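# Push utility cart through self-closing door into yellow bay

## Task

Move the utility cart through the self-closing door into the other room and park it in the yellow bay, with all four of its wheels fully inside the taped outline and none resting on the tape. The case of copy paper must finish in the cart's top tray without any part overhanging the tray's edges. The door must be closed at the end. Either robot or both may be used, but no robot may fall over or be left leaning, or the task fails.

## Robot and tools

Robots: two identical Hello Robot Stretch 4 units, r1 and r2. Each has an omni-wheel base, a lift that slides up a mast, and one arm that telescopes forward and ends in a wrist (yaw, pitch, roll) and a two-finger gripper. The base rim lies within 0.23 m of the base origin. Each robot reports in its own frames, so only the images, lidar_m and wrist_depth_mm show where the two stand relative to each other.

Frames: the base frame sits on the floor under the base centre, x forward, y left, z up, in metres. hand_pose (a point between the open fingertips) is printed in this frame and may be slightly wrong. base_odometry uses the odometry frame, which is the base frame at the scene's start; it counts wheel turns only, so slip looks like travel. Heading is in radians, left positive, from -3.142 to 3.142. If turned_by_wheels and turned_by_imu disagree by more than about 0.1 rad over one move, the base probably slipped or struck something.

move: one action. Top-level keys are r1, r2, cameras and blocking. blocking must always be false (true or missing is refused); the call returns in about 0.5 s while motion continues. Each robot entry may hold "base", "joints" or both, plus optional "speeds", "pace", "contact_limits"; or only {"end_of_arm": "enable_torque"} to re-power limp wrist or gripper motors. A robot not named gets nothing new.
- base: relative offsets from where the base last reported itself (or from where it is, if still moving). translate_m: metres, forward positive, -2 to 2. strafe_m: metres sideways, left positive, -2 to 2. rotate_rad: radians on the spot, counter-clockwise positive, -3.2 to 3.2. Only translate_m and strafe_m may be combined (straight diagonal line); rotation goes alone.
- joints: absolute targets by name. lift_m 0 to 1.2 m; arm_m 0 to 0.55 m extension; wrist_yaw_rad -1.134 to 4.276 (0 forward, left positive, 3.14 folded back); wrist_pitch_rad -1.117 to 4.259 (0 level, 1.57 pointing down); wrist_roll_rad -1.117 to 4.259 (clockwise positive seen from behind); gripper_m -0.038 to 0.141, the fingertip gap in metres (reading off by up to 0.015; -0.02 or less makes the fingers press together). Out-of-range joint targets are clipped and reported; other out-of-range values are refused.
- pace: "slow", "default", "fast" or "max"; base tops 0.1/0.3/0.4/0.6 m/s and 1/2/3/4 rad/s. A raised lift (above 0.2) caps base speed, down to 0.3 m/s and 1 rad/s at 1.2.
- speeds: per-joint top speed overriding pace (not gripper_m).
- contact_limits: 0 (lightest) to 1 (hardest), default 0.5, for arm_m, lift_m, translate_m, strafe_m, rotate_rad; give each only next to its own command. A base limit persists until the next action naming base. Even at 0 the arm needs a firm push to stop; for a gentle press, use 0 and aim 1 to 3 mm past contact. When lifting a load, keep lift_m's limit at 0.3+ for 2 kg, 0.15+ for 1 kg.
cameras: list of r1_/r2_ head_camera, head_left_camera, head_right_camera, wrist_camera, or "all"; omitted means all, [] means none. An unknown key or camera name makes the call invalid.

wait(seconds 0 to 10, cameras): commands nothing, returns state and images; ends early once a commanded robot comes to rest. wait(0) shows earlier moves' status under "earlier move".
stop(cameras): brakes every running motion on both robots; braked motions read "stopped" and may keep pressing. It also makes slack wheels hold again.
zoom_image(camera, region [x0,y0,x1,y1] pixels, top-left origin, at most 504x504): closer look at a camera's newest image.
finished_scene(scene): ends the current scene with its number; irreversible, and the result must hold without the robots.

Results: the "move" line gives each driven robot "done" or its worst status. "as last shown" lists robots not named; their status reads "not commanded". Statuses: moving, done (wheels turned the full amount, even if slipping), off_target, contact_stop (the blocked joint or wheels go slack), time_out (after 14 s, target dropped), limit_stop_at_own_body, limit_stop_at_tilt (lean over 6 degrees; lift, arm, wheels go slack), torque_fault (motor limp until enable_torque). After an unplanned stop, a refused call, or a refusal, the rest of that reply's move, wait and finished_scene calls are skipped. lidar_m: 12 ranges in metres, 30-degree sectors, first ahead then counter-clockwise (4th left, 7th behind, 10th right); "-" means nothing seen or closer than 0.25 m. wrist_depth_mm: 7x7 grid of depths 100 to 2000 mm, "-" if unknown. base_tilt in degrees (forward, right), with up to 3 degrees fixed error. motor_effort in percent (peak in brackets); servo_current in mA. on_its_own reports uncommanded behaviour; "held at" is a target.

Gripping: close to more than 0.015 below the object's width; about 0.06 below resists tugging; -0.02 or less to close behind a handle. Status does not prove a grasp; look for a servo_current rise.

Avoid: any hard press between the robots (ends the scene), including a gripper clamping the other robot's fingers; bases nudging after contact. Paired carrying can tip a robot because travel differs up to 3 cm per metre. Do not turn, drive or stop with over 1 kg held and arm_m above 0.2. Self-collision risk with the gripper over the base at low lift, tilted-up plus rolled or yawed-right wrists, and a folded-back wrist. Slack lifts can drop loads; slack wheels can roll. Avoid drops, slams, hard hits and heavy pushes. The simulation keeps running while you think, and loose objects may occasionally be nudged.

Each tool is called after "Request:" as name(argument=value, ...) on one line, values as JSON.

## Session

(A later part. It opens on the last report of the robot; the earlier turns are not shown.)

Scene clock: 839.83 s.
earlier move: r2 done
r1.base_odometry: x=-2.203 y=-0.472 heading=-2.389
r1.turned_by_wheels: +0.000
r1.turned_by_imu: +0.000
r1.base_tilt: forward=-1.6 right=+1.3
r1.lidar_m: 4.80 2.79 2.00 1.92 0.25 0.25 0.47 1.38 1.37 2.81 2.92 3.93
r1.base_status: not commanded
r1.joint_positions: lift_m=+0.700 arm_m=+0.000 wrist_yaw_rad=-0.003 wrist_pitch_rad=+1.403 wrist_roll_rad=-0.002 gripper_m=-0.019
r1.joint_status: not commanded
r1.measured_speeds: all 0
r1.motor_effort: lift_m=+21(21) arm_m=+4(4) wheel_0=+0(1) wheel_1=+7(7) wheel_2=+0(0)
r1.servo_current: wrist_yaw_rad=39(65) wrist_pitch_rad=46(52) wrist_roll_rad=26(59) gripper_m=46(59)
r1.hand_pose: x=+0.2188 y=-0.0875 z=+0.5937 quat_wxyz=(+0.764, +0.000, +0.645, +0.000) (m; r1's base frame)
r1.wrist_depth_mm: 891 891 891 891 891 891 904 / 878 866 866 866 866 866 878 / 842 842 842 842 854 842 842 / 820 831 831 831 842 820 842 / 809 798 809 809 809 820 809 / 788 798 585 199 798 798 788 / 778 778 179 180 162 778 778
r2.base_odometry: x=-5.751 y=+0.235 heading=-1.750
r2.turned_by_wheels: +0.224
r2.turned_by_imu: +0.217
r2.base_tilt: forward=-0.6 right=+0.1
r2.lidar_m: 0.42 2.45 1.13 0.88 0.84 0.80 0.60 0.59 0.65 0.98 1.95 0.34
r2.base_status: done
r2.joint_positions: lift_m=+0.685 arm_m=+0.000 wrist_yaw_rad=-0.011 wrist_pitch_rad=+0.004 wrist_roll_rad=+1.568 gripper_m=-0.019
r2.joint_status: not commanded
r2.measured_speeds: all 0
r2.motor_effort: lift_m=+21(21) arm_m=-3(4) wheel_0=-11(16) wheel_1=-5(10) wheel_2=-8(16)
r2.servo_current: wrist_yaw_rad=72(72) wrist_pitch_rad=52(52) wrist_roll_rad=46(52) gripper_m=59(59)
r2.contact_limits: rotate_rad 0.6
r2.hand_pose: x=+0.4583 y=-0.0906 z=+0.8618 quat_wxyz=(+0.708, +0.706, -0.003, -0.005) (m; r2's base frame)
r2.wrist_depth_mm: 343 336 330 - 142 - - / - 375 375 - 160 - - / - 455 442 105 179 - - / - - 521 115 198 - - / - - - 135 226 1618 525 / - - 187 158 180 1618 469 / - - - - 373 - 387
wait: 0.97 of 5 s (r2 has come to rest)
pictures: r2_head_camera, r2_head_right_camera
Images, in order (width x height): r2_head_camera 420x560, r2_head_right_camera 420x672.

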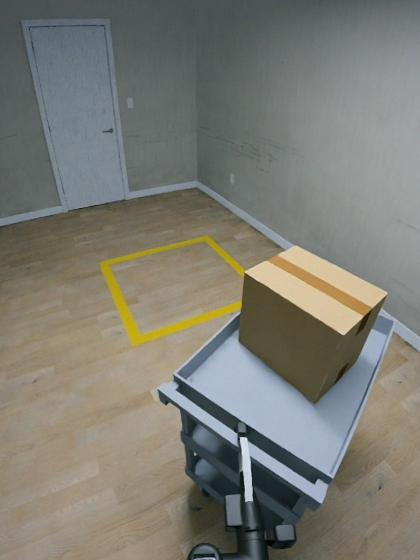

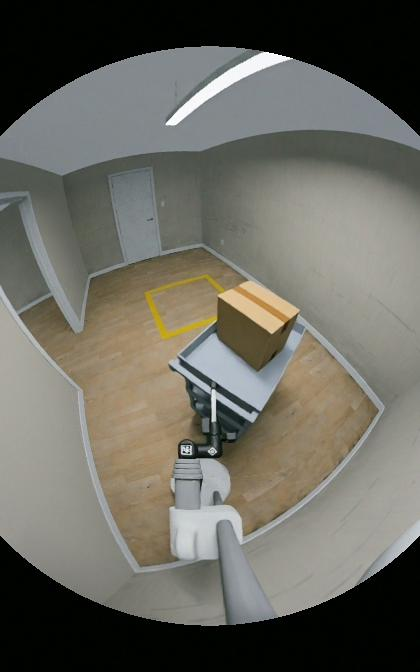

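Request:
move(r2={"base":{"strafe_m":-0.5},"pace":"slow","contact_limits":{"strafe_m":0.6}}, blocking=false, cameras=[])

Request:
wait(seconds=8, cameras=["r2_head_camera","r2_head_right_camera"])

Scene clock: 847.87 s.
move: r2 moving
r1: as last shown
r1.lidar_m: 4.79 2.77 2.00 1.90 0.25 0.25 0.45 1.36 1.41 2.80 2.91 3.94
r1.motor_effort: lift_m=+21(21) arm_m=+4(4) wheel_0=+1(1) wheel_1=+7(7) wheel_2=+0(0)
r1.servo_current: wrist_yaw_rad=46(59) wrist_pitch_rad=52(52) wrist_roll_rad=52(59) gripper_m=52(52)
r1.wrist_depth_mm: 891 891 891 891 904 878 891 / 866 866 866 866 866 866 878 / 842 842 854 854 854 854 854 / 831 842 831 820 831 831 831 / 809 809 809 809 809 809 809 / 788 788 591 199 798 798 788 / 778 778 179 180 162 778 778
r2.base_odometry: x=-5.764 y=+0.238 heading=-1.749
r2.turned_by_wheels: +0.000
r2.turned_by_imu: +0.001
r2.base_tilt: forward=-0.7 right=+0.1
r2.lidar_m: 0.44 2.51 1.16 0.87 0.86 0.81 0.61 0.58 0.64 0.97 1.95 0.35
r2.base_status: strafe_m moving
r2.joint_positions: lift_m=+0.685 arm_m=+0.000 wrist_yaw_rad=-0.005 wrist_pitch_rad=+0.004 wrist_roll_rad=+1.568 gripper_m=-0.019
r2.joint_status: not commanded
r2.measured_speeds: translate_m=-0.001 strafe_m=-0.056 rotate_rad=+0.006 lift_m=+0.000 arm_m=+0.000 wrist_yaw_rad=+0.058 wrist_pitch_rad=+0.000 wrist_roll_rad=+0.000
r2.motor_effort: lift_m=+21(21) arm_m=-4(4) wheel_0=+6(8) wheel_1=-8(9) wheel_2=-2(6)
r2.servo_current: wrist_yaw_rad=52(78) wrist_pitch_rad=46(46) wrist_roll_rad=46(59) gripper_m=59(65)
r2.contact_limits: strafe_m 0.6
r2.hand_pose: x=+0.4589 y=-0.0889 z=+0.8618 quat_wxyz=(+0.708, +0.706, +0.000, -0.003) (m; r2's base frame)
r2.wrist_depth_mm: - 325 327 - 138 - - / - 373 373 - 153 - - / - 452 436 - 171 - - / - - 530 113 193 - - / - - - 130 222 1618 508 / - - 187 159 180 1618 469 / - - - - 375 - 387
pictures: none
No camera images: "cameras" was empty.

Scene clock: 853.53 s.
earlier move: r2 done
r1.base_odometry: x=-2.203 y=-0.472 heading=-2.389
r1.turned_by_wheels: +0.000
r1.turned_by_imu: +0.000
r1.base_tilt: forward=-1.6 right=+1.3
r1.lidar_m: 4.80 2.80 1.99 1.92 0.25 0.25 0.44 1.35 1.41 2.80 2.92 3.90
r1.base_status: not commanded
r1.joint_positions: lift_m=+0.700 arm_m=+0.000 wrist_yaw_rad=-0.003 wrist_pitch_rad=+1.403 wrist_roll_rad=-0.002 gripper_m=-0.019
r1.joint_status: not commanded
r1.measured_speeds: all 0
r1.motor_effort: lift_m=+21(21) arm_m=+4(4) wheel_0=+1(1) wheel_1=+7(7) wheel_2=+0(0)
r1.servo_current: wrist_yaw_rad=46(72) wrist_pitch_rad=33(52) wrist_roll_rad=46(65) gripper_m=59(65)
r1.hand_pose: x=+0.2188 y=-0.0875 z=+0.5937 quat_wxyz=(+0.764, +0.000, +0.645, +0.000) (m; r1's base frame)
r1.wrist_depth_mm: 878 904 891 878 904 891 891 / 866 866 878 866 866 878 878 / 854 842 854 854 842 854 842 / 820 820 820 831 831 831 831 / 820 809 809 798 798 798 809 / 788 798 591 198 798 798 798 / 768 768 180 179 162 778 778
r2.base_odometry: x=-6.242 y=+0.324 heading=-1.749
r2.turned_by_wheels: +0.000
r2.turned_by_imu: +0.002
r2.base_tilt: forward=-0.6 right=+0.1
r2.lidar_m: 0.41 3.82 1.71 1.33 1.18 0.52 0.41 0.38 0.43 0.65 1.49 0.36
r2.base_status: done
r2.joint_positions: lift_m=+0.685 arm_m=+0.000 wrist_yaw_rad=+0.008 wrist_pitch_rad=+0.004 wrist_roll_rad=+1.568 gripper_m=-0.019
r2.joint_status: not commanded
r2.measured_speeds: all 0
r2.motor_effort: lift_m=+21(21) arm_m=-4(4) wheel_0=+7(19) wheel_1=-2(9) wheel_2=+0(6)
r2.servo_current: wrist_yaw_rad=52(78) wrist_pitch_rad=39(52) wrist_roll_rad=39(65) gripper_m=52(65)
r2.contact_limits: strafe_m 0.6
r2.hand_pose: x=+0.4600 y=-0.0850 z=+0.8618 quat_wxyz=(+0.708, +0.706, +0.004, +0.002) (m; r2's base frame)
r2.wrist_depth_mm: - 338 332 - 147 - - / - 370 368 102 161 - - / - 433 424 108 178 - - / - - 496 125 198 - - / - - - 138 222 1708 - / - - 187 162 178 1537 484 / - - - - - 1808 1182
wait: 5.67 of 8 s (r2 has come to rest)
pictures: r2_head_camera, r2_head_right_camera
Images, in order (width x height): r2_head_camera 420x560, r2_head_right_camera 420x672.

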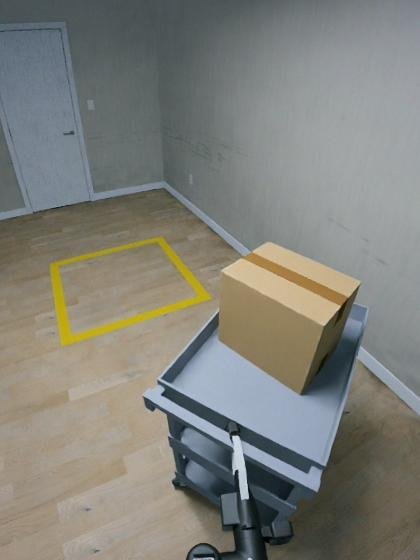

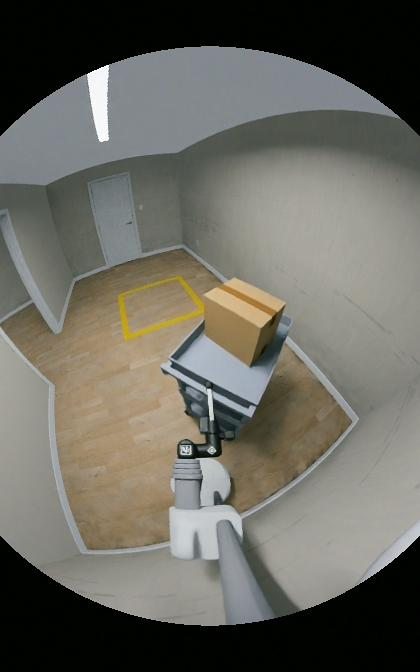

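Request:
move(r2={"base":{"translate_m":0.5,"strafe_m":0.2},"pace":"slow","contact_limits":{"translate_m":0.6}}, blocking=false, cameras=[])

Request:
wait(seconds=8, cameras=["r2_head_camera","r2_head_right_camera"])

Scene clock: 882.77 s.
move: r2 moving
r1: as last shown
r1.lidar_m: 4.78 2.78 2.01 1.90 0.25 0.25 0.48 1.34 1.40 2.80 2.89 3.94
r1.motor_effort: lift_m=+21(21) arm_m=+4(4) wheel_0=+0(1) wheel_1=+7(7) wheel_2=+0(0)
r1.servo_current: wrist_yaw_rad=52(72) wrist_pitch_rad=39(46) wrist_roll_rad=46(65) gripper_m=52(59)
r1.wrist_depth_mm: 878 891 891 891 878 891 878 / 866 878 866 866 878 866 878 / 854 842 854 842 842 854 854 / 820 820 831 820 831 831 831 / 809 809 809 809 809 820 809 / 798 788 591 199 798 798 798 / 768 778 179 180 162 768 768
r2.base_odometry: x=-6.240 y=+0.311 heading=-1.749
r2.turned_by_wheels: +0.000
r2.turned_by_imu: +0.001
r2.base_tilt: forward=-0.7 right=+0.1
r2.lidar_m: 0.44 3.79 1.71 1.32 1.22 0.55 0.41 0.40 0.43 0.64 1.49 0.34
r2.base_status: translate_m moving; strafe_m moving
r2.joint_positions: lift_m=+0.685 arm_m=+0.000 wrist_yaw_rad=+0.005 wrist_pitch_rad=+0.004 wrist_roll_rad=+1.568 gripper_m=-0.019
r2.joint_status: not commanded
r2.measured_speeds: translate_m=+0.049 strafe_m=+0.018 rotate_rad=-0.001 lift_m=+0.000 arm_m=+0.000 wrist_yaw_rad=-0.005 wrist_pitch_rad=+0.000 wrist_roll_rad=+0.000
r2.motor_effort: lift_m=+21(21) arm_m=-2(4) wheel_0=+11(11) wheel_1=+10(10) wheel_2=-14(14)
r2.servo_current: wrist_yaw_rad=52(65) wrist_pitch_rad=39(46) wrist_roll_rad=33(52) gripper_m=59(65)
r2.contact_limits: translate_m 0.6
r2.hand_pose: x=+0.4597 y=-0.0860 z=+0.8618 quat_wxyz=(+0.708, +0.706, +0.003, +0.000) (m; r2's base frame)
r2.wrist_depth_mm: - 332 334 - 146 - - / - 368 370 - 163 - - / - 436 427 108 176 - - / - - 496 121 196 - - / - - - 136 221 1756 - / - - 189 158 178 1618 484 / - - - - - 1808 1205
pictures: none
No camera images: "cameras" was empty.

Scene clock: 888.87 s.
earlier move: r2 done
r1.base_odometry: x=-2.203 y=-0.472 heading=-2.389
r1.turned_by_wheels: +0.000
r1.turned_by_imu: +0.000
r1.base_tilt: forward=-1.5 right=+1.3
r1.lidar_m: 4.78 2.78 2.01 1.92 0.25 0.25 0.48 1.34 1.37 2.80 2.92 3.93
r1.base_status: not commanded
r1.joint_positions: lift_m=+0.700 arm_m=+0.000 wrist_yaw_rad=-0.003 wrist_pitch_rad=+1.403 wrist_roll_rad=-0.002 gripper_m=-0.019
r1.joint_status: not commanded
r1.measured_speeds: all 0
r1.motor_effort: lift_m=+21(21) arm_m=+4(4) wheel_0=+0(1) wheel_1=+7(7) wheel_2=+0(0)
r1.servo_current: wrist_yaw_rad=46(72) wrist_pitch_rad=46(52) wrist_roll_rad=26(72) gripper_m=46(65)
r1.hand_pose: x=+0.2188 y=-0.0875 z=+0.5937 quat_wxyz=(+0.764, +0.000, +0.645, +0.000) (m; r1's base frame)
r1.wrist_depth_mm: 891 891 891 891 891 878 891 / 866 878 878 866 854 854 866 / 842 842 842 842 831 842 854 / 831 820 831 831 820 831 831 / 820 809 809 809 809 809 809 / 798 788 585 198 788 788 798 / 759 768 180 180 162 768 778
r2.base_odometry: x=-6.135 y=-0.204 heading=-1.750
r2.turned_by_wheels: -0.001
r2.turned_by_imu: -0.011
r2.base_tilt: forward=-0.7 right=+0.1
r2.lidar_m: 0.46 3.78 2.37 1.34 1.33 1.26 0.96 0.91 1.01 1.45 0.42 0.31
r2.base_status: done
r2.joint_positions: lift_m=+0.685 arm_m=+0.000 wrist_yaw_rad=-0.028 wrist_pitch_rad=+0.004 wrist_roll_rad=+1.568 gripper_m=-0.019
r2.joint_status: not commanded
r2.measured_speeds: all 0
r2.on_its_own: wrist_yaw_rad is at rest, and its servo_current (176 mA) is outside its rest range (0 to 104 mA)
r2.motor_effort: lift_m=+21(21) arm_m=+4(4) wheel_0=-2(13) wheel_1=+2(10) wheel_2=-9(23)
r2.servo_current: wrist_yaw_rad=176(312) wrist_pitch_rad=46(46) wrist_roll_rad=46(65) gripper_m=59(65)
r2.contact_limits: translate_m 0.6
r2.hand_pose: x=+0.4567 y=-0.0954 z=+0.8618 quat_wxyz=(+0.708, +0.706, -0.009, -0.011) (m; r2's base frame)
r2.wrist_depth_mm: - - - - - - - / - - - - - - - / - - - - - - - / - - - - - - 492 / - - - - - 1576 466 / - - - - 160 407 413 / - - - - - 1708 1182
wait: 6.10 of 8 s (r2 has come to rest)
pictures: r2_head_camera, r2_head_right_camera
Images, in order (width x height): r2_head_camera 420x560, r2_head_right_camera 420x672.

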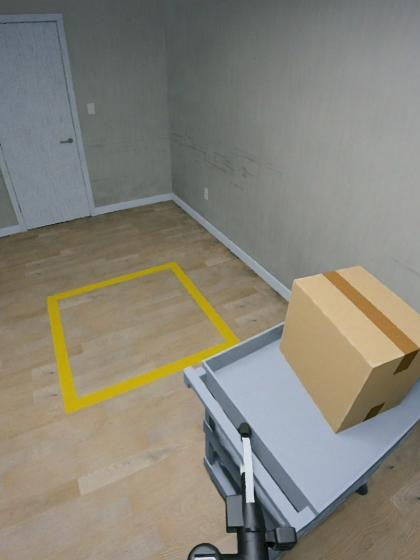

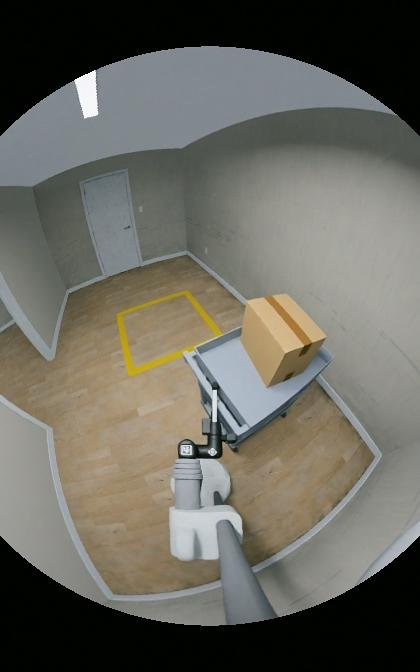

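Request:
move(r2={"base":{"rotate_rad":-0.6},"pace":"slow","contact_limits":{"rotate_rad":0.6}}, blocking=false, cameras=[])

Request:
wait(seconds=8, cameras=["r2_head_camera","r2_head_right_camera"])

Scene clock: 904.30 s.
move: r2 moving
r1: as last shown
r1.base_tilt: forward=-1.6 right=+1.3
r1.lidar_m: 4.81 2.79 2.01 1.93 0.25 0.25 0.46 1.39 1.41 2.81 2.91 3.88
r1.motor_effort: lift_m=+21(21) arm_m=+4(4) wheel_0=+1(1) wheel_1=+6(7) wheel_2=+0(0)
r1.servo_current: wrist_yaw_rad=39(65) wrist_pitch_rad=39(52) wrist_roll_rad=46(59) gripper_m=52(59)
r1.wrist_depth_mm: 878 891 878 891 878 878 891 / 891 878 866 866 854 866 866 / 842 854 854 842 842 842 866 / 831 842 831 831 831 831 842 / 809 798 798 809 809 798 809 / 788 788 585 198 788 798 788 / 788 778 180 180 162 778 768
r2.base_odometry: x=-6.135 y=-0.203 heading=-1.873
r2.turned_by_wheels: -0.123
r2.turned_by_imu: -0.118
r2.base_tilt: forward=-0.7 right=+0.1
r2.lidar_m: 0.43 3.78 2.37 1.42 1.29 1.40 0.99 0.93 0.96 1.28 0.65 0.36
r2.base_status: rotate_rad moving
r2.joint_positions: lift_m=+0.685 arm_m=+0.000 wrist_yaw_rad=+0.007 wrist_pitch_rad=+0.004 wrist_roll_rad=+1.568 gripper_m=-0.019
r2.joint_status: not commanded
r2.measured_speeds: translate_m=+0.000 strafe_m=-0.002 rotate_rad=-0.481 lift_m=+0.000 arm_m=+0.000 wrist_yaw_rad=+0.067 wrist_pitch_rad=+0.000 wrist_roll_rad=+0.000
r2.motor_effort: lift_m=+21(21) arm_m=+4(4) wheel_0=+16(17) wheel_1=+11(11) wheel_2=+9(10)
r2.servo_current: wrist_yaw_rad=59(182) wrist_pitch_rad=39(52) wrist_roll_rad=39(52) gripper_m=59(65)
r2.contact_limits: rotate_rad 0.6
r2.hand_pose: x=+0.4598 y=-0.0855 z=+0.8618 quat_wxyz=(+0.708, +0.706, +0.004, +0.001) (m; r2's base frame)
r2.wrist_depth_mm: - - - - - - - / - 392 - - - - - / - - - - - - - / - - - - - - 512 / - - - - - 1618 477 / - - - - 167 1430 445 / - - - - - - 1182
pictures: none
No camera images: "cameras" was empty.

Scene clock: 905.63 s.
earlier move: r2 done
r1.base_odometry: x=-2.203 y=-0.472 heading=-2.389
r1.turned_by_wheels: +0.000
r1.turned_by_imu: +0.000
r1.base_tilt: forward=-1.6 right=+1.3
r1.lidar_m: 4.77 2.81 2.02 1.89 0.25 0.25 0.47 1.36 1.37 2.80 2.91 3.93
r1.base_status: not commanded
r1.joint_positions: lift_m=+0.700 arm_m=+0.000 wrist_yaw_rad=-0.003 wrist_pitch_rad=+1.403 wrist_roll_rad=-0.002 gripper_m=-0.019
r1.joint_status: not commanded
r1.measured_speeds: all 0
r1.motor_effort: lift_m=+21(21) arm_m=+4(4) wheel_0=+0(1) wheel_1=+6(7) wheel_2=+0(0)
r1.servo_current: wrist_yaw_rad=46(65) wrist_pitch_rad=46(52) wrist_roll_rad=59(65) gripper_m=59(59)
r1.hand_pose: x=+0.2188 y=-0.0875 z=+0.5937 quat_wxyz=(+0.764, +0.000, +0.645, +0.000) (m; r1's base frame)
r1.wrist_depth_mm: 878 891 891 891 891 891 878 / 878 866 866 866 866 866 866 / 842 878 854 842 854 854 842 / 820 820 820 831 820 831 831 / 809 809 809 820 798 820 809 / 788 788 585 198 798 788 798 / 778 759 180 180 162 778 778
r2.base_odometry: x=-6.135 y=-0.203 heading=-2.349
r2.turned_by_wheels: -0.476
r2.turned_by_imu: -0.472
r2.base_tilt: forward=-0.7 right=+0.1
r2.lidar_m: 0.38 0.39 3.79 2.35 1.40 1.33 1.34 0.97 0.92 0.97 1.33 0.42
r2.base_status: done
r2.joint_positions: lift_m=+0.685 arm_m=+0.000 wrist_yaw_rad=+0.003 wrist_pitch_rad=+0.004 wrist_roll_rad=+1.568 gripper_m=-0.019
r2.joint_status: not commanded
r2.measured_speeds: all 0
r2.motor_effort: lift_m=+21(21) arm_m=+4(7) wheel_0=+5(26) wheel_1=+4(14) wheel_2=+3(18)
r2.servo_current: wrist_yaw_rad=46(182) wrist_pitch_rad=46(52) wrist_roll_rad=52(59) gripper_m=59(65)
r2.contact_limits: rotate_rad 0.6
r2.hand_pose: x=+0.4595 y=-0.0866 z=+0.8618 quat_wxyz=(+0.708, +0.706, +0.002, +0.000) (m; r2's base frame)
r2.wrist_depth_mm: - - - 169 228 - 1078 / - - - 170 229 - - / - 455 445 172 231 831 - / - 433 433 173 232 831 - / - 455 452 173 234 842 - / - 473 185 175 180 - - / - 125 492 - - - -
wait: 1.33 of 8 s (r2 has come to rest)
pictures: r2_head_camera, r2_head_right_camera
Images, in order (width x height): r2_head_camera 420x560, r2_head_right_camera 420x672.

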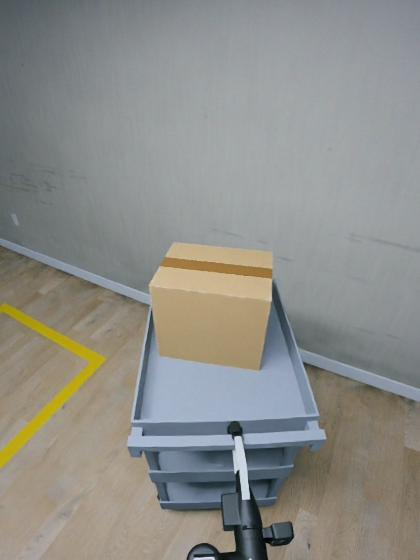

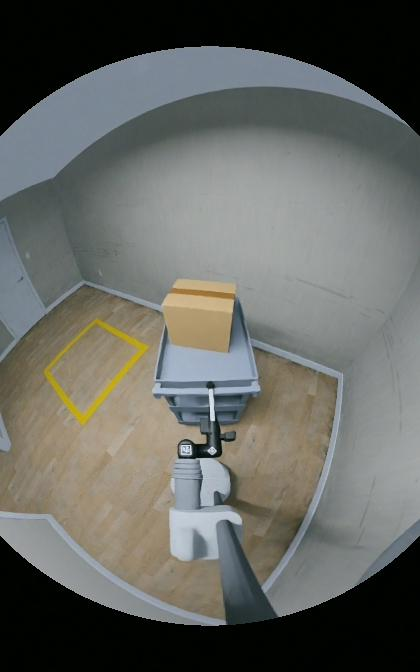

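Request:
move(r2={"base":{"translate_m":-0.75,"strafe_m":0.6},"pace":"slow","contact_limits":{"translate_m":0.6}}, blocking=false, cameras=[])

Request:
wait(seconds=10, cameras=[])

Request:
wait(seconds=3, cameras=["r2_head_camera","r2_head_right_camera"])

Scene clock: 919.47 s.
move: r2 moving
r1: as last shown
r1.lidar_m: 4.77 2.75 1.99 1.92 0.25 0.25 0.47 1.36 1.40 2.81 2.91 3.92
r1.motor_effort: lift_m=+21(21) arm_m=+4(4) wheel_0=+1(1) wheel_1=+6(7) wheel_2=+0(0)
r1.servo_current: wrist_yaw_rad=52(65) wrist_pitch_rad=46(52) wrist_roll_rad=52(59) gripper_m=52(59)
r1.wrist_depth_mm: 878 891 891 891 878 904 891 / 866 866 878 854 866 866 866 / 854 842 854 842 842 842 842 / 820 831 820 831 831 831 831 / 809 809 809 809 809 809 798 / 778 798 580 198 788 788 798 / 768 778 180 180 162 788 788
r2.base_odometry: x=-6.122 y=-0.202 heading=-2.349
r2.turned_by_wheels: +0.000
r2.turned_by_imu: +0.001
r2.base_tilt: forward=-0.7 right=+0.1
r2.lidar_m: 0.40 0.38 3.79 2.37 1.38 1.31 1.36 0.97 0.93 0.96 1.36 0.43
r2.base_status: translate_m moving; strafe_m moving
r2.joint_positions: lift_m=+0.685 arm_m=+0.000 wrist_yaw_rad=+0.003 wrist_pitch_rad=+0.004 wrist_roll_rad=+1.568 gripper_m=-0.019
r2.joint_status: not commanded
r2.measured_speeds: translate_m=-0.042 strafe_m=+0.033 rotate_rad=-0.001 lift_m=+0.000 arm_m=+0.000 wrist_yaw_rad=+0.000 wrist_pitch_rad=+0.000 wrist_roll_rad=+0.000
r2.motor_effort: lift_m=+21(21) arm_m=+3(4) wheel_0=-10(12) wheel_1=+3(5) wheel_2=+13(14)
r2.servo_current: wrist_yaw_rad=46(59) wrist_pitch_rad=52(52) wrist_roll_rad=39(52) gripper_m=59(65)
r2.contact_limits: translate_m 0.6
r2.hand_pose: x=+0.4595 y=-0.0866 z=+0.8618 quat_wxyz=(+0.708, +0.706, +0.002, +0.000) (m; r2's base frame)
r2.wrist_depth_mm: - - - 167 227 - 1098 / - - - 169 229 - - / - 427 427 171 229 809 - / - 439 436 172 231 831 - / - 459 455 173 234 842 - / - 473 186 175 180 - - / - 125 500 - - - -
pictures: none
No camera images: "cameras" was empty.

Scene clock: 929.47 s.
earlier move: r2 moving
r1.base_odometry: x=-2.203 y=-0.472 heading=-2.389
r1.turned_by_wheels: +0.000
r1.turned_by_imu: -0.001
r1.base_tilt: forward=-1.6 right=+1.3
r1.lidar_m: 4.80 2.78 2.00 1.92 0.25 0.25 0.49 1.37 1.39 2.82 2.91 3.89
r1.base_status: not commanded
r1.joint_positions: lift_m=+0.700 arm_m=+0.000 wrist_yaw_rad=-0.003 wrist_pitch_rad=+1.403 wrist_roll_rad=-0.002 gripper_m=-0.019
r1.joint_status: not commanded
r1.measured_speeds: all 0
r1.motor_effort: lift_m=+21(21) arm_m=+4(4) wheel_0=+0(1) wheel_1=+6(7) wheel_2=+0(0)
r1.servo_current: wrist_yaw_rad=59(72) wrist_pitch_rad=39(52) wrist_roll_rad=46(72) gripper_m=52(65)
r1.hand_pose: x=+0.2188 y=-0.0875 z=+0.5937 quat_wxyz=(+0.764, +0.000, +0.645, +0.000) (m; r1's base frame)
r1.wrist_depth_mm: 878 891 891 891 904 878 891 / 866 878 878 878 866 878 866 / 842 842 854 842 854 842 831 / 831 842 820 831 820 820 831 / 809 809 809 798 809 809 809 / 788 788 591 198 798 798 798 / 778 768 180 180 162 768 778
r2.base_odometry: x=-5.182 y=-0.091 heading=-2.349
r2.turned_by_wheels: -0.001
r2.turned_by_imu: -0.005
r2.base_tilt: forward=-0.7 right=+0.1
r2.lidar_m: 0.47 3.41 1.83 0.56 0.41 0.39 0.42 0.57 1.07 1.12 0.59 0.32
r2.base_status: translate_m moving; strafe_m moving
r2.joint_positions: lift_m=+0.685 arm_m=+0.000 wrist_yaw_rad=-0.006 wrist_pitch_rad=+0.004 wrist_roll_rad=+1.568 gripper_m=-0.019
r2.joint_status: not commanded
r2.measured_speeds: translate_m=-0.004 strafe_m=+0.003 rotate_rad=+0.000 lift_m=+0.000 arm_m=+0.000 wrist_yaw_rad=+0.000 wrist_pitch_rad=+0.000 wrist_roll_rad=+0.000
r2.motor_effort: lift_m=+21(21) arm_m=-3(4) wheel_0=-8(17) wheel_1=+3(6) wheel_2=+4(14)
r2.servo_current: wrist_yaw_rad=52(65) wrist_pitch_rad=39(52) wrist_roll_rad=52(65) gripper_m=59(65)
r2.contact_limits: translate_m 0.6
r2.hand_pose: x=+0.4588 y=-0.0891 z=+0.8618 quat_wxyz=(+0.708, +0.706, -0.001, -0.003) (m; r2's base frame)
r2.wrist_depth_mm: - 332 327 - - 112 - / - 389 394 - - - - / - - 492 - - - - / - - - - 181 549 521 / - - - - 225 1618 480 / - - 187 133 179 1576 445 / - - - - - - 1138
wait: 10.00 s; no rest
pictures: none
No camera images: "cameras" was empty.

Scene clock: 929.80 s.
earlier move: r2 done
r1.base_odometry: x=-2.203 y=-0.472 heading=-2.389
r1.turned_by_wheels: +0.000
r1.turned_by_imu: +0.000
r1.base_tilt: forward=-1.6 right=+1.3
r1.lidar_m: 4.79 2.78 2.00 1.92 0.25 0.25 0.45 1.36 1.38 2.81 2.90 3.91
r1.base_status: not commanded
r1.joint_positions: lift_m=+0.700 arm_m=+0.000 wrist_yaw_rad=-0.003 wrist_pitch_rad=+1.403 wrist_roll_rad=-0.002 gripper_m=-0.019
r1.joint_status: not commanded
r1.measured_speeds: all 0
r1.motor_effort: lift_m=+21(21) arm_m=+4(4) wheel_0=+0(1) wheel_1=+7(7) wheel_2=+0(0)
r1.servo_current: wrist_yaw_rad=72(72) wrist_pitch_rad=46(52) wrist_roll_rad=33(72) gripper_m=52(65)
r1.hand_pose: x=+0.2188 y=-0.0875 z=+0.5937 quat_wxyz=(+0.764, +0.000, +0.645, +0.000) (m; r1's base frame)
r1.wrist_depth_mm: 904 891 878 904 878 891 878 / 866 866 866 854 854 866 866 / 842 842 842 842 854 854 842 / 831 831 842 831 842 831 831 / 809 820 809 820 809 798 809 / 788 798 585 199 798 788 788 / 788 778 180 180 162 768 778
r2.base_odometry: x=-5.181 y=-0.091 heading=-2.349
r2.turned_by_wheels: +0.000
r2.turned_by_imu: +0.000
r2.base_tilt: forward=-0.6 right=+0.0
r2.lidar_m: 0.45 3.45 1.83 0.57 0.41 0.37 0.40 0.56 1.07 1.12 0.61 0.32
r2.base_status: done
r2.joint_positions: lift_m=+0.685 arm_m=+0.000 wrist_yaw_rad=-0.006 wrist_pitch_rad=+0.004 wrist_roll_rad=+1.568 gripper_m=-0.019
r2.joint_status: not commanded
r2.measured_speeds: all 0
r2.motor_effort: lift_m=+21(21) arm_m=-3(4) wheel_0=-8(17) wheel_1=+3(6) wheel_2=+4(14)
r2.servo_current: wrist_yaw_rad=59(65) wrist_pitch_rad=39(52) wrist_roll_rad=39(65) gripper_m=59(65)
r2.contact_limits: translate_m 0.6
r2.hand_pose: x=+0.4588 y=-0.0891 z=+0.8618 quat_wxyz=(+0.708, +0.706, -0.001, -0.003) (m; r2's base frame)
r2.wrist_depth_mm: - 334 327 - - 113 - / - 392 392 - - - - / - - 484 - - - - / - - - - 181 549 525 / - - - - 224 1661 484 / - - 186 133 179 1618 442 / - - - - - - 1182
wait: 0.33 of 3 s (r2 has come to rest)
pictures: r2_head_camera, r2_head_right_camera
Images, in order (width x height): r2_head_camera 420x560, r2_head_right_camera 420x672.

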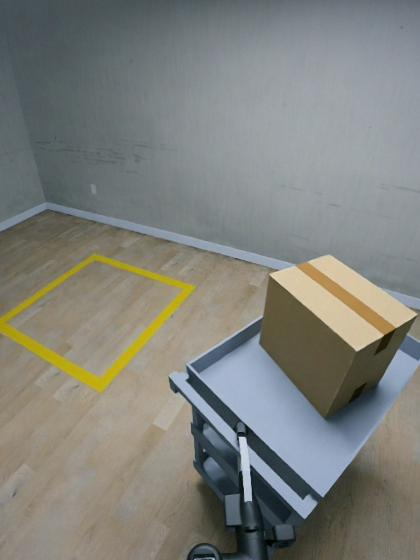

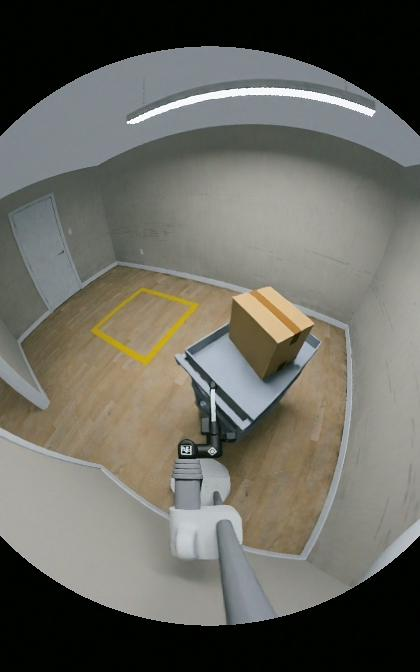

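Request:
move(r2={"base":{"rotate_rad":-0.55},"pace":"slow","contact_limits":{"rotate_rad":0.6}}, blocking=false, cameras=[])

Request:
wait(seconds=8, cameras=[])

Request:
move(r2={"base":{"strafe_m":-0.35},"pace":"slow","contact_limits":{"strafe_m":0.6}}, blocking=false, cameras=[])

Request:
wait(seconds=8, cameras=["r2_head_camera","r2_head_right_camera"])

Scene clock: 936.80 s.
move: r2 moving
r1: as last shown
r1.lidar_m: 4.80 2.79 2.02 1.92 0.25 0.25 0.47 1.38 1.42 2.81 2.89 3.91
r1.motor_effort: lift_m=+21(21) arm_m=+4(4) wheel_0=+1(1) wheel_1=+6(7) wheel_2=+0(0)
r1.servo_current: wrist_yaw_rad=52(65) wrist_pitch_rad=46(52) wrist_roll_rad=52(59) gripper_m=59(59)
r1.wrist_depth_mm: 891 891 878 891 878 891 891 / 878 866 866 866 854 866 866 / 831 842 842 854 854 842 831 / 842 831 831 831 820 831 820 / 809 831 809 820 809 809 820 / 798 788 585 198 798 798 798 / 778 759 179 180 162 768 778
r2.base_odometry: x=-5.181 y=-0.091 heading=-2.473
r2.turned_by_wheels: -0.123
r2.turned_by_imu: -0.119
r2.base_tilt: forward=-0.7 right=+0.0
r2.lidar_m: 0.41 3.07 3.47 0.65 0.44 0.37 0.39 0.50 1.07 1.11 1.39 0.35
r2.base_status: rotate_rad moving
r2.joint_positions: lift_m=+0.685 arm_m=+0.000 wrist_yaw_rad=+0.014 wrist_pitch_rad=+0.004 wrist_roll_rad=+1.568 gripper_m=-0.019
r2.joint_status: not commanded
r2.measured_speeds: translate_m=+0.000 strafe_m=+0.001 rotate_rad=-0.486 lift_m=+0.000 arm_m=+0.000 wrist_yaw_rad=+0.064 wrist_pitch_rad=+0.000 wrist_roll_rad=+0.000
r2.motor_effort: lift_m=+21(21) arm_m=-4(4) wheel_0=+21(21) wheel_1=+9(10) wheel_2=+13(13)
r2.servo_current: wrist_yaw_rad=78(78) wrist_pitch_rad=46(46) wrist_roll_rad=52(59) gripper_m=59(59)
r2.contact_limits: rotate_rad 0.6
r2.hand_pose: x=+0.4605 y=-0.0832 z=+0.8618 quat_wxyz=(+0.708, +0.706, +0.006, +0.004) (m; r2's base frame)
r2.wrist_depth_mm: 310 322 315 - - 113 - / - 370 377 - - - - / - 496 452 - 148 - - / - - - - 180 535 - / - - - - 211 1618 496 / - - - 124 179 1661 462 / - - - - - 1618 1078
pictures: none
No camera images: "cameras" was empty.

Scene clock: 938.07 s.
earlier move: r2 done
r1.base_odometry: x=-2.203 y=-0.472 heading=-2.389
r1.turned_by_wheels: +0.000
r1.turned_by_imu: +0.000
r1.base_tilt: forward=-1.6 right=+1.3
r1.lidar_m: 4.79 2.80 1.98 1.89 0.25 0.25 0.50 1.36 1.42 2.81 2.92 3.94
r1.base_status: not commanded
r1.joint_positions: lift_m=+0.700 arm_m=+0.000 wrist_yaw_rad=-0.003 wrist_pitch_rad=+1.403 wrist_roll_rad=-0.002 gripper_m=-0.019
r1.joint_status: not commanded
r1.measured_speeds: all 0
r1.motor_effort: lift_m=+21(21) arm_m=+4(4) wheel_0=+1(1) wheel_1=+6(7) wheel_2=+0(0)
r1.servo_current: wrist_yaw_rad=46(72) wrist_pitch_rad=39(52) wrist_roll_rad=46(65) gripper_m=59(65)
r1.hand_pose: x=+0.2188 y=-0.0875 z=+0.5937 quat_wxyz=(+0.764, +0.000, +0.645, +0.000) (m; r1's base frame)
r1.wrist_depth_mm: 904 891 891 904 891 878 878 / 866 866 854 854 866 878 878 / 854 831 842 842 842 866 842 / 831 831 831 831 820 831 842 / 809 820 809 809 820 820 820 / 788 798 591 199 788 788 788 / 768 768 179 179 162 778 778
r2.base_odometry: x=-5.182 y=-0.091 heading=-2.898
r2.turned_by_wheels: -0.425
r2.turned_by_imu: -0.412
r2.base_tilt: forward=-0.7 right=+0.1
r2.lidar_m: 0.40 0.44 3.37 1.87 0.58 0.41 0.37 0.37 0.56 1.08 1.12 0.43
r2.base_status: done
r2.joint_positions: lift_m=+0.685 arm_m=+0.000 wrist_yaw_rad=+0.003 wrist_pitch_rad=+0.004 wrist_roll_rad=+1.568 gripper_m=-0.019
r2.joint_status: not commanded
r2.measured_speeds: all 0
r2.motor_effort: lift_m=+21(21) arm_m=-3(4) wheel_0=+6(24) wheel_1=+3(12) wheel_2=+11(15)
r2.servo_current: wrist_yaw_rad=52(104) wrist_pitch_rad=46(46) wrist_roll_rad=59(59) gripper_m=65(65)
r2.contact_limits: rotate_rad 0.6
r2.hand_pose: x=+0.4596 y=-0.0865 z=+0.8618 quat_wxyz=(+0.708, +0.706, +0.003, +0.000) (m; r2's base frame)
r2.wrist_depth_mm: - - - 166 224 1576 1118 / - - - 168 226 1576 - / - - 559 170 229 - - / - 442 439 171 231 831 - / - 462 459 173 234 842 - / - - 186 175 180 - - / - - 500 - - - -
wait: 1.27 of 8 s (r2 has come to rest)
pictures: none
No camera images: "cameras" was empty.

Scene clock: 938.57 s.
move: r2 moving
r1: as last shown
r1.base_tilt: forward=-1.6 right=+1.2
r1.lidar_m: 4.80 2.78 2.01 1.93 0.25 0.25 0.47 1.38 1.40 2.79 2.93 3.87
r1.servo_current: wrist_yaw_rad=59(65) wrist_pitch_rad=39(46) wrist_roll_rad=33(65) gripper_m=52(59)
r1.wrist_depth_mm: 904 891 891 891 891 891 891 / 866 866 866 878 866 854 878 / 842 854 842 854 854 842 842 / 831 820 820 831 820 820 831 / 798 820 809 798 820 809 809 / 798 798 585 198 788 788 788 / 768 768 180 180 162 778 778
r2.base_odometry: x=-5.185 y=-0.077 heading=-2.897
r2.turned_by_wheels: +0.000
r2.turned_by_imu: +0.000
r2.base_tilt: forward=-0.7 right=+0.0
r2.lidar_m: 0.40 0.41 3.37 1.86 0.58 0.40 0.36 0.40 0.58 1.03 1.11 0.43
r2.base_status: strafe_m moving
r2.joint_positions: lift_m=+0.685 arm_m=+0.000 wrist_yaw_rad=+0.005 wrist_pitch_rad=+0.004 wrist_roll_rad=+1.568 gripper_m=-0.019
r2.joint_status: not commanded
r2.measured_speeds: translate_m=+0.000 strafe_m=-0.056 rotate_rad=-0.001 lift_m=+0.000 arm_m=+0.000 wrist_yaw_rad=+0.000 wrist_pitch_rad=+0.000 wrist_roll_rad=+0.000
r2.motor_effort: lift_m=+21(21) arm_m=-4(4) wheel_0=+11(11) wheel_1=-7(8) wheel_2=+1(7)
r2.servo_current: wrist_yaw_rad=52(59) wrist_pitch_rad=46(46) wrist_roll_rad=52(59) gripper_m=65(65)
r2.contact_limits: strafe_m 0.6
r2.hand_pose: x=+0.4597 y=-0.0860 z=+0.8618 quat_wxyz=(+0.708, +0.706, +0.003, +0.000) (m; r2's base frame)
r2.wrist_depth_mm: - - - 166 224 255 1118 / - - - 168 227 1576 - / - - 580 170 229 - - / - 439 436 172 232 842 - / - 466 455 174 234 842 - / - - 187 175 180 - - / - - 496 - - - -
pictures: none
No camera images: "cameras" was empty.

Scene clock: 942.70 s.
earlier move: r2 done
r1.base_odometry: x=-2.203 y=-0.472 heading=-2.389
r1.turned_by_wheels: +0.000
r1.turned_by_imu: +0.000
r1.base_tilt: forward=-1.6 right=+1.2
r1.lidar_m: 4.78 2.81 2.00 1.92 0.25 0.25 0.46 1.36 1.40 2.81 2.91 3.91
r1.base_status: not commanded
r1.joint_positions: lift_m=+0.700 arm_m=+0.000 wrist_yaw_rad=-0.003 wrist_pitch_rad=+1.403 wrist_roll_rad=-0.002 gripper_m=-0.019
r1.joint_status: not commanded
r1.measured_speeds: all 0
r1.motor_effort: lift_m=+21(21) arm_m=+4(4) wheel_0=+1(1) wheel_1=+7(7) wheel_2=+0(0)
r1.servo_current: wrist_yaw_rad=46(72) wrist_pitch_rad=39(52) wrist_roll_rad=39(72) gripper_m=52(65)
r1.hand_pose: x=+0.2188 y=-0.0875 z=+0.5937 quat_wxyz=(+0.764, +0.000, +0.645, +0.000) (m; r1's base frame)
r1.wrist_depth_mm: 891 878 891 891 891 891 878 / 878 866 866 878 878 866 866 / 854 842 854 854 842 854 854 / 820 831 831 831 820 820 820 / 809 820 820 809 809 809 820 / 798 798 585 199 798 798 788 / 768 768 180 180 161 788 768
r2.base_odometry: x=-5.266 y=+0.249 heading=-2.897
r2.turned_by_wheels: +0.000
r2.turned_by_imu: +0.001
r2.base_tilt: forward=-0.6 right=+0.1
r2.lidar_m: 0.32 0.32 3.38 2.19 0.57 0.39 0.36 0.39 0.55 0.72 0.74 0.47
r2.base_status: done
r2.joint_positions: lift_m=+0.685 arm_m=+0.000 wrist_yaw_rad=+0.005 wrist_pitch_rad=+0.004 wrist_roll_rad=+1.568 gripper_m=-0.019
r2.joint_status: not commanded
r2.measured_speeds: all 0
r2.motor_effort: lift_m=+21(21) arm_m=-3(4) wheel_0=+7(14) wheel_1=-4(8) wheel_2=+1(7)
r2.servo_current: wrist_yaw_rad=46(65) wrist_pitch_rad=46(46) wrist_roll_rad=52(59) gripper_m=59(65)
r2.contact_limits: strafe_m 0.6
r2.hand_pose: x=+0.4597 y=-0.0860 z=+0.8618 quat_wxyz=(+0.708, +0.706, +0.003, +0.000) (m; r2's base frame)
r2.wrist_depth_mm: - - - 253 - 1430 1160 / - - - 236 306 317 319 / - - - 217 286 1708 1182 / - - - 201 262 1708 - / - - - 186 246 778 - / - 436 188 175 180 - - / - 421 418 - 219 - -
wait: 4.13 of 8 s (r2 has come to rest)
pictures: r2_head_camera, r2_head_right_camera
Images, in order (width x height): r2_head_camera 420x560, r2_head_right_camera 420x672.

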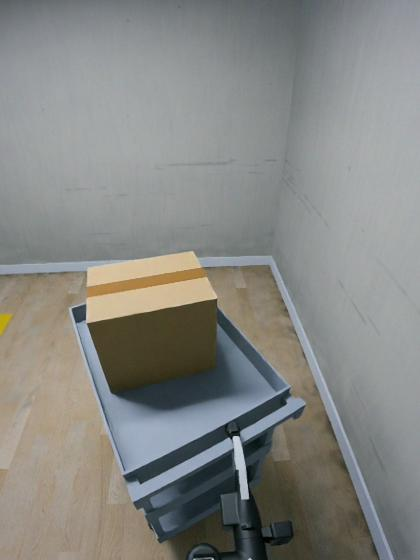

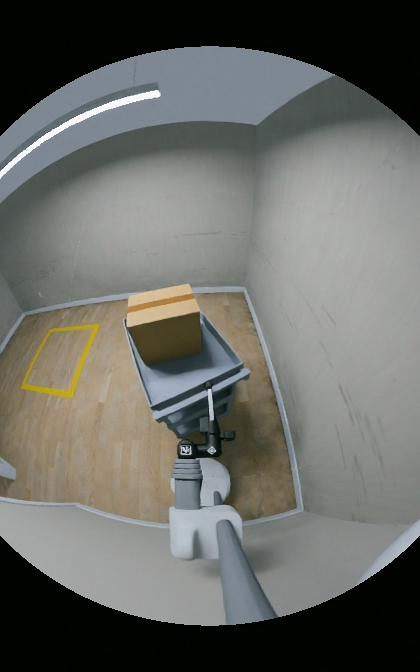

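Request:
move(r2={"base":{"rotate_rad":0.4},"pace":"slow","contact_limits":{"rotate_rad":0.6}}, blocking=false, cameras=[])

Request:
wait(seconds=8, cameras=[])

Request:
move(r2={"base":{"translate_m":0.25,"strafe_m":-0.25},"pace":"slow","contact_limits":{"translate_m":0.6}}, blocking=false, cameras=[])

Request:
wait(seconds=8, cameras=["r2_head_camera","r2_head_right_camera"])

Scene clock: 957.00 s.
move: r2 moving
r1: as last shown
r1.base_tilt: forward=-1.6 right=+1.3
r1.lidar_m: 4.78 2.79 1.97 1.91 0.25 0.25 0.46 1.38 1.41 2.80 2.91 3.91
r1.servo_current: wrist_yaw_rad=46(72) wrist_pitch_rad=39(46) wrist_roll_rad=52(65) gripper_m=59(59)
r1.wrist_depth_mm: 891 904 891 891 878 878 878 / 866 878 866 878 866 866 854 / 831 842 842 854 854 854 842 / 820 831 831 831 831 842 820 / 809 798 809 809 809 788 809 / 788 788 585 198 798 788 798 / 778 768 180 179 162 778 778
r2.base_odometry: x=-5.266 y=+0.249 heading=-2.774
r2.turned_by_wheels: +0.123
r2.turned_by_imu: +0.119
r2.base_tilt: forward=-0.7 right=+0.1
r2.lidar_m: 0.33 0.32 3.84 1.13 0.48 0.37 0.35 0.42 0.60 0.71 0.79 0.45
r2.base_status: rotate_rad moving
r2.joint_positions: lift_m=+0.685 arm_m=+0.000 wrist_yaw_rad=-0.017 wrist_pitch_rad=+0.004 wrist_roll_rad=+1.568 gripper_m=-0.019
r2.joint_status: not commanded
r2.measured_speeds: translate_m=+0.000 strafe_m=+0.000 rotate_rad=+0.485 lift_m=+0.000 arm_m=+0.000 wrist_yaw_rad=-0.049 wrist_pitch_rad=+0.000 wrist_roll_rad=+0.000
r2.motor_effort: lift_m=+21(21) arm_m=-2(4) wheel_0=-13(13) wheel_1=-10(10) wheel_2=-20(20)
r2.servo_current: wrist_yaw_rad=91(91) wrist_pitch_rad=39(46) wrist_roll_rad=46(52) gripper_m=59(65)
r2.contact_limits: rotate_rad 0.6
r2.hand_pose: x=+0.4577 y=-0.0923 z=+0.8618 quat_wxyz=(+0.708, +0.706, -0.005, -0.007) (m; r2's base frame)
r2.wrist_depth_mm: - - - 235 - 1464 1160 / - - - 221 293 306 306 / - - - 208 273 1708 1182 / - - - 194 257 1756 - / - - 439 183 240 798 - / - 430 187 171 179 - - / - 421 421 - 216 - -
pictures: none
No camera images: "cameras" was empty.

Scene clock: 958.07 s.
earlier move: r2 done
r1.base_odometry: x=-2.203 y=-0.472 heading=-2.389
r1.turned_by_wheels: +0.000
r1.turned_by_imu: +0.000
r1.base_tilt: forward=-1.6 right=+1.3
r1.lidar_m: 4.80 2.76 2.02 1.91 0.25 0.25 0.49 1.36 1.40 2.81 2.92 3.94
r1.base_status: not commanded
r1.joint_positions: lift_m=+0.700 arm_m=+0.000 wrist_yaw_rad=-0.003 wrist_pitch_rad=+1.403 wrist_roll_rad=-0.002 gripper_m=-0.019
r1.joint_status: not commanded
r1.measured_speeds: all 0
r1.motor_effort: lift_m=+21(21) arm_m=+4(4) wheel_0=+0(1) wheel_1=+6(7) wheel_2=+0(0)
r1.servo_current: wrist_yaw_rad=46(72) wrist_pitch_rad=46(52) wrist_roll_rad=39(65) gripper_m=59(59)
r1.hand_pose: x=+0.2188 y=-0.0875 z=+0.5937 quat_wxyz=(+0.764, +0.000, +0.645, +0.000) (m; r1's base frame)
r1.wrist_depth_mm: 891 891 878 878 891 891 878 / 866 854 854 866 854 866 878 / 842 854 866 842 854 842 842 / 831 820 831 820 831 831 831 / 798 798 809 798 809 809 820 / 788 798 585 198 788 788 809 / 778 768 180 180 162 778 778
r2.base_odometry: x=-5.266 y=+0.249 heading=-2.499
r2.turned_by_wheels: +0.275
r2.turned_by_imu: +0.261
r2.base_tilt: forward=-0.7 right=+0.1
r2.lidar_m: 0.42 0.45 3.85 0.70 0.42 0.37 0.37 0.49 0.71 0.74 0.91 0.42
r2.base_status: done
r2.joint_positions: lift_m=+0.685 arm_m=+0.000 wrist_yaw_rad=-0.001 wrist_pitch_rad=+0.004 wrist_roll_rad=+1.568 gripper_m=-0.019
r2.joint_status: not commanded
r2.measured_speeds: all 0
r2.motor_effort: lift_m=+21(21) arm_m=+4(4) wheel_0=-5(17) wheel_1=-3(10) wheel_2=-7(24)
r2.servo_current: wrist_yaw_rad=46(111) wrist_pitch_rad=46(46) wrist_roll_rad=33(59) gripper_m=65(65)
r2.contact_limits: rotate_rad 0.6
r2.hand_pose: x=+0.4592 y=-0.0877 z=+0.8618 quat_wxyz=(+0.708, +0.706, +0.001, -0.002) (m; r2's base frame)
r2.wrist_depth_mm: - - - 151 206 224 1060 / - - - 156 213 778 - / - - 449 159 219 - - / - 439 436 164 224 842 - / - - 459 171 231 - - / - - 186 175 181 - - / - - 535 - - - -
wait: 1.07 of 8 s (r2 has come to rest)
pictures: none
No camera images: "cameras" was empty.

Scene clock: 958.57 s.
move: r2 moving
r1: as last shown
r1.lidar_m: 4.79 2.79 2.03 1.92 0.25 0.25 0.45 1.33 1.39 2.80 2.89 3.92
r1.motor_effort: lift_m=+21(21) arm_m=+4(4) wheel_0=+1(1) wheel_1=+7(7) wheel_2=+0(0)
r1.servo_current: wrist_yaw_rad=46(59) wrist_pitch_rad=46(52) wrist_roll_rad=59(59) gripper_m=59(59)
r1.wrist_depth_mm: 904 878 891 878 891 891 878 / 866 878 866 854 866 866 866 / 842 831 854 842 854 854 854 / 842 820 831 820 831 831 831 / 809 798 798 798 809 820 798 / 778 798 580 199 788 798 788 / 778 778 179 180 162 778 778
r2.base_odometry: x=-5.279 y=+0.250 heading=-2.499
r2.turned_by_wheels: -0.001
r2.turned_by_imu: -0.001
r2.base_tilt: forward=-0.7 right=+0.1
r2.lidar_m: 0.41 0.46 3.99 0.70 0.43 0.38 0.39 0.48 0.71 0.72 0.90 0.40
r2.base_status: translate_m moving; strafe_m moving
r2.joint_positions: lift_m=+0.685 arm_m=+0.000 wrist_yaw_rad=-0.001 wrist_pitch_rad=+0.004 wrist_roll_rad=+1.568 gripper_m=-0.019
r2.joint_status: not commanded
r2.measured_speeds: translate_m=+0.037 strafe_m=-0.035 rotate_rad=+0.002 lift_m=+0.000 arm_m=+0.000 wrist_yaw_rad=+0.000 wrist_pitch_rad=+0.000 wrist_roll_rad=+0.000
r2.motor_effort: lift_m=+21(21) arm_m=+4(4) wheel_0=+7(11) wheel_1=-4(5) wheel_2=-15(16)
r2.servo_current: wrist_yaw_rad=39(52) wrist_pitch_rad=39(46) wrist_roll_rad=46(52) gripper_m=59(65)
r2.contact_limits: translate_m 0.6
r2.hand_pose: x=+0.4592 y=-0.0877 z=+0.8618 quat_wxyz=(+0.708, +0.706, +0.001, -0.002) (m; r2's base frame)
r2.wrist_depth_mm: - - - 151 207 220 1060 / - - - 156 213 798 - / - - 459 160 219 - - / - 439 433 164 224 831 - / - 477 462 170 231 - - / - - 185 174 181 - - / - - 530 - - - -
pictures: none
No camera images: "cameras" was empty.

Scene clock: 962.87 s.
earlier move: r2 done
r1.base_odometry: x=-2.203 y=-0.472 heading=-2.389
r1.turned_by_wheels: +0.000
r1.turned_by_imu: +0.000
r1.base_tilt: forward=-1.6 right=+1.3
r1.lidar_m: 4.77 2.78 2.00 1.92 0.25 0.25 0.44 1.37 1.38 2.81 2.90 3.92
r1.base_status: not commanded
r1.joint_positions: lift_m=+0.700 arm_m=+0.000 wrist_yaw_rad=-0.003 wrist_pitch_rad=+1.403 wrist_roll_rad=-0.002 gripper_m=-0.019
r1.joint_status: not commanded
r1.measured_speeds: all 0
r1.motor_effort: lift_m=+21(21) arm_m=+4(4) wheel_0=+0(1) wheel_1=+6(7) wheel_2=+0(0)
r1.servo_current: wrist_yaw_rad=46(65) wrist_pitch_rad=46(52) wrist_roll_rad=39(72) gripper_m=59(59)
r1.hand_pose: x=+0.2188 y=-0.0875 z=+0.5937 quat_wxyz=(+0.764, +0.000, +0.645, +0.000) (m; r1's base frame)
r1.wrist_depth_mm: 904 891 904 866 891 878 891 / 878 866 854 854 878 878 866 / 842 842 854 854 842 842 854 / 831 831 831 831 831 820 831 / 820 809 820 820 820 798 809 / 798 788 585 199 798 788 778 / 768 778 179 180 162 778 788
r2.base_odometry: x=-5.616 y=+0.299 heading=-2.499
r2.turned_by_wheels: +0.000
r2.turned_by_imu: +0.001
r2.base_tilt: forward=-0.7 right=+0.0
r2.lidar_m: 0.39 0.39 4.15 1.23 0.80 0.69 0.70 0.65 0.56 0.59 0.71 0.45
r2.base_status: done
r2.joint_positions: lift_m=+0.685 arm_m=+0.000 wrist_yaw_rad=-0.001 wrist_pitch_rad=+0.004 wrist_roll_rad=+1.568 gripper_m=-0.019
r2.joint_status: not commanded
r2.measured_speeds: all 0
r2.motor_effort: lift_m=+21(21) arm_m=+4(4) wheel_0=+6(13) wheel_1=-3(6) wheel_2=-7(16)
r2.servo_current: wrist_yaw_rad=39(65) wrist_pitch_rad=39(52) wrist_roll_rad=65(65) gripper_m=59(65)
r2.contact_limits: translate_m 0.6
r2.hand_pose: x=+0.4592 y=-0.0877 z=+0.8618 quat_wxyz=(+0.708, +0.706, +0.001, -0.002) (m; r2's base frame)
r2.wrist_depth_mm: - - - 187 247 255 257 / - - - 184 245 1618 1160 / - - - 182 241 1618 - / - 477 459 180 239 831 - / - 442 442 177 236 - - / - 449 187 175 180 - - / - - 462 - 230 - -
wait: 4.30 of 8 s (r2 has come to rest)
pictures: r2_head_camera, r2_head_right_camera
Images, in order (width x height): r2_head_camera 420x560, r2_head_right_camera 420x672.

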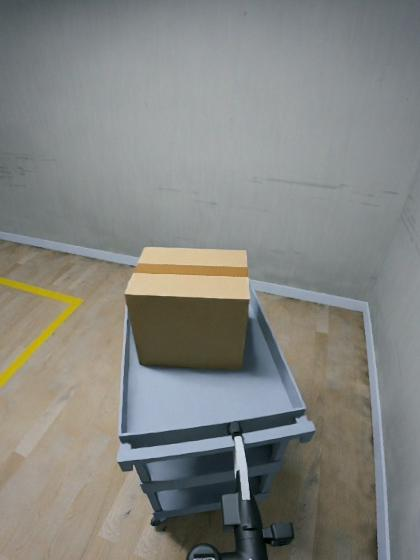

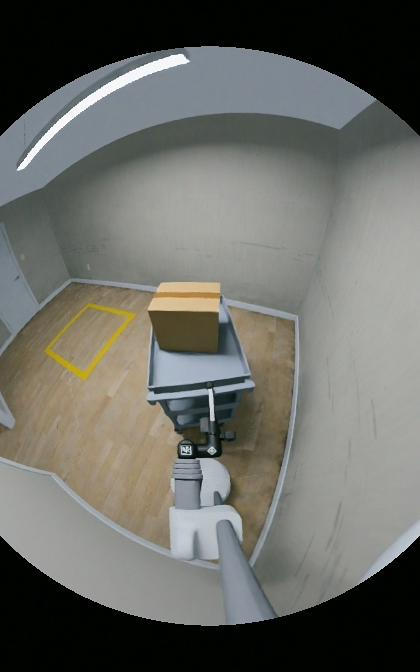

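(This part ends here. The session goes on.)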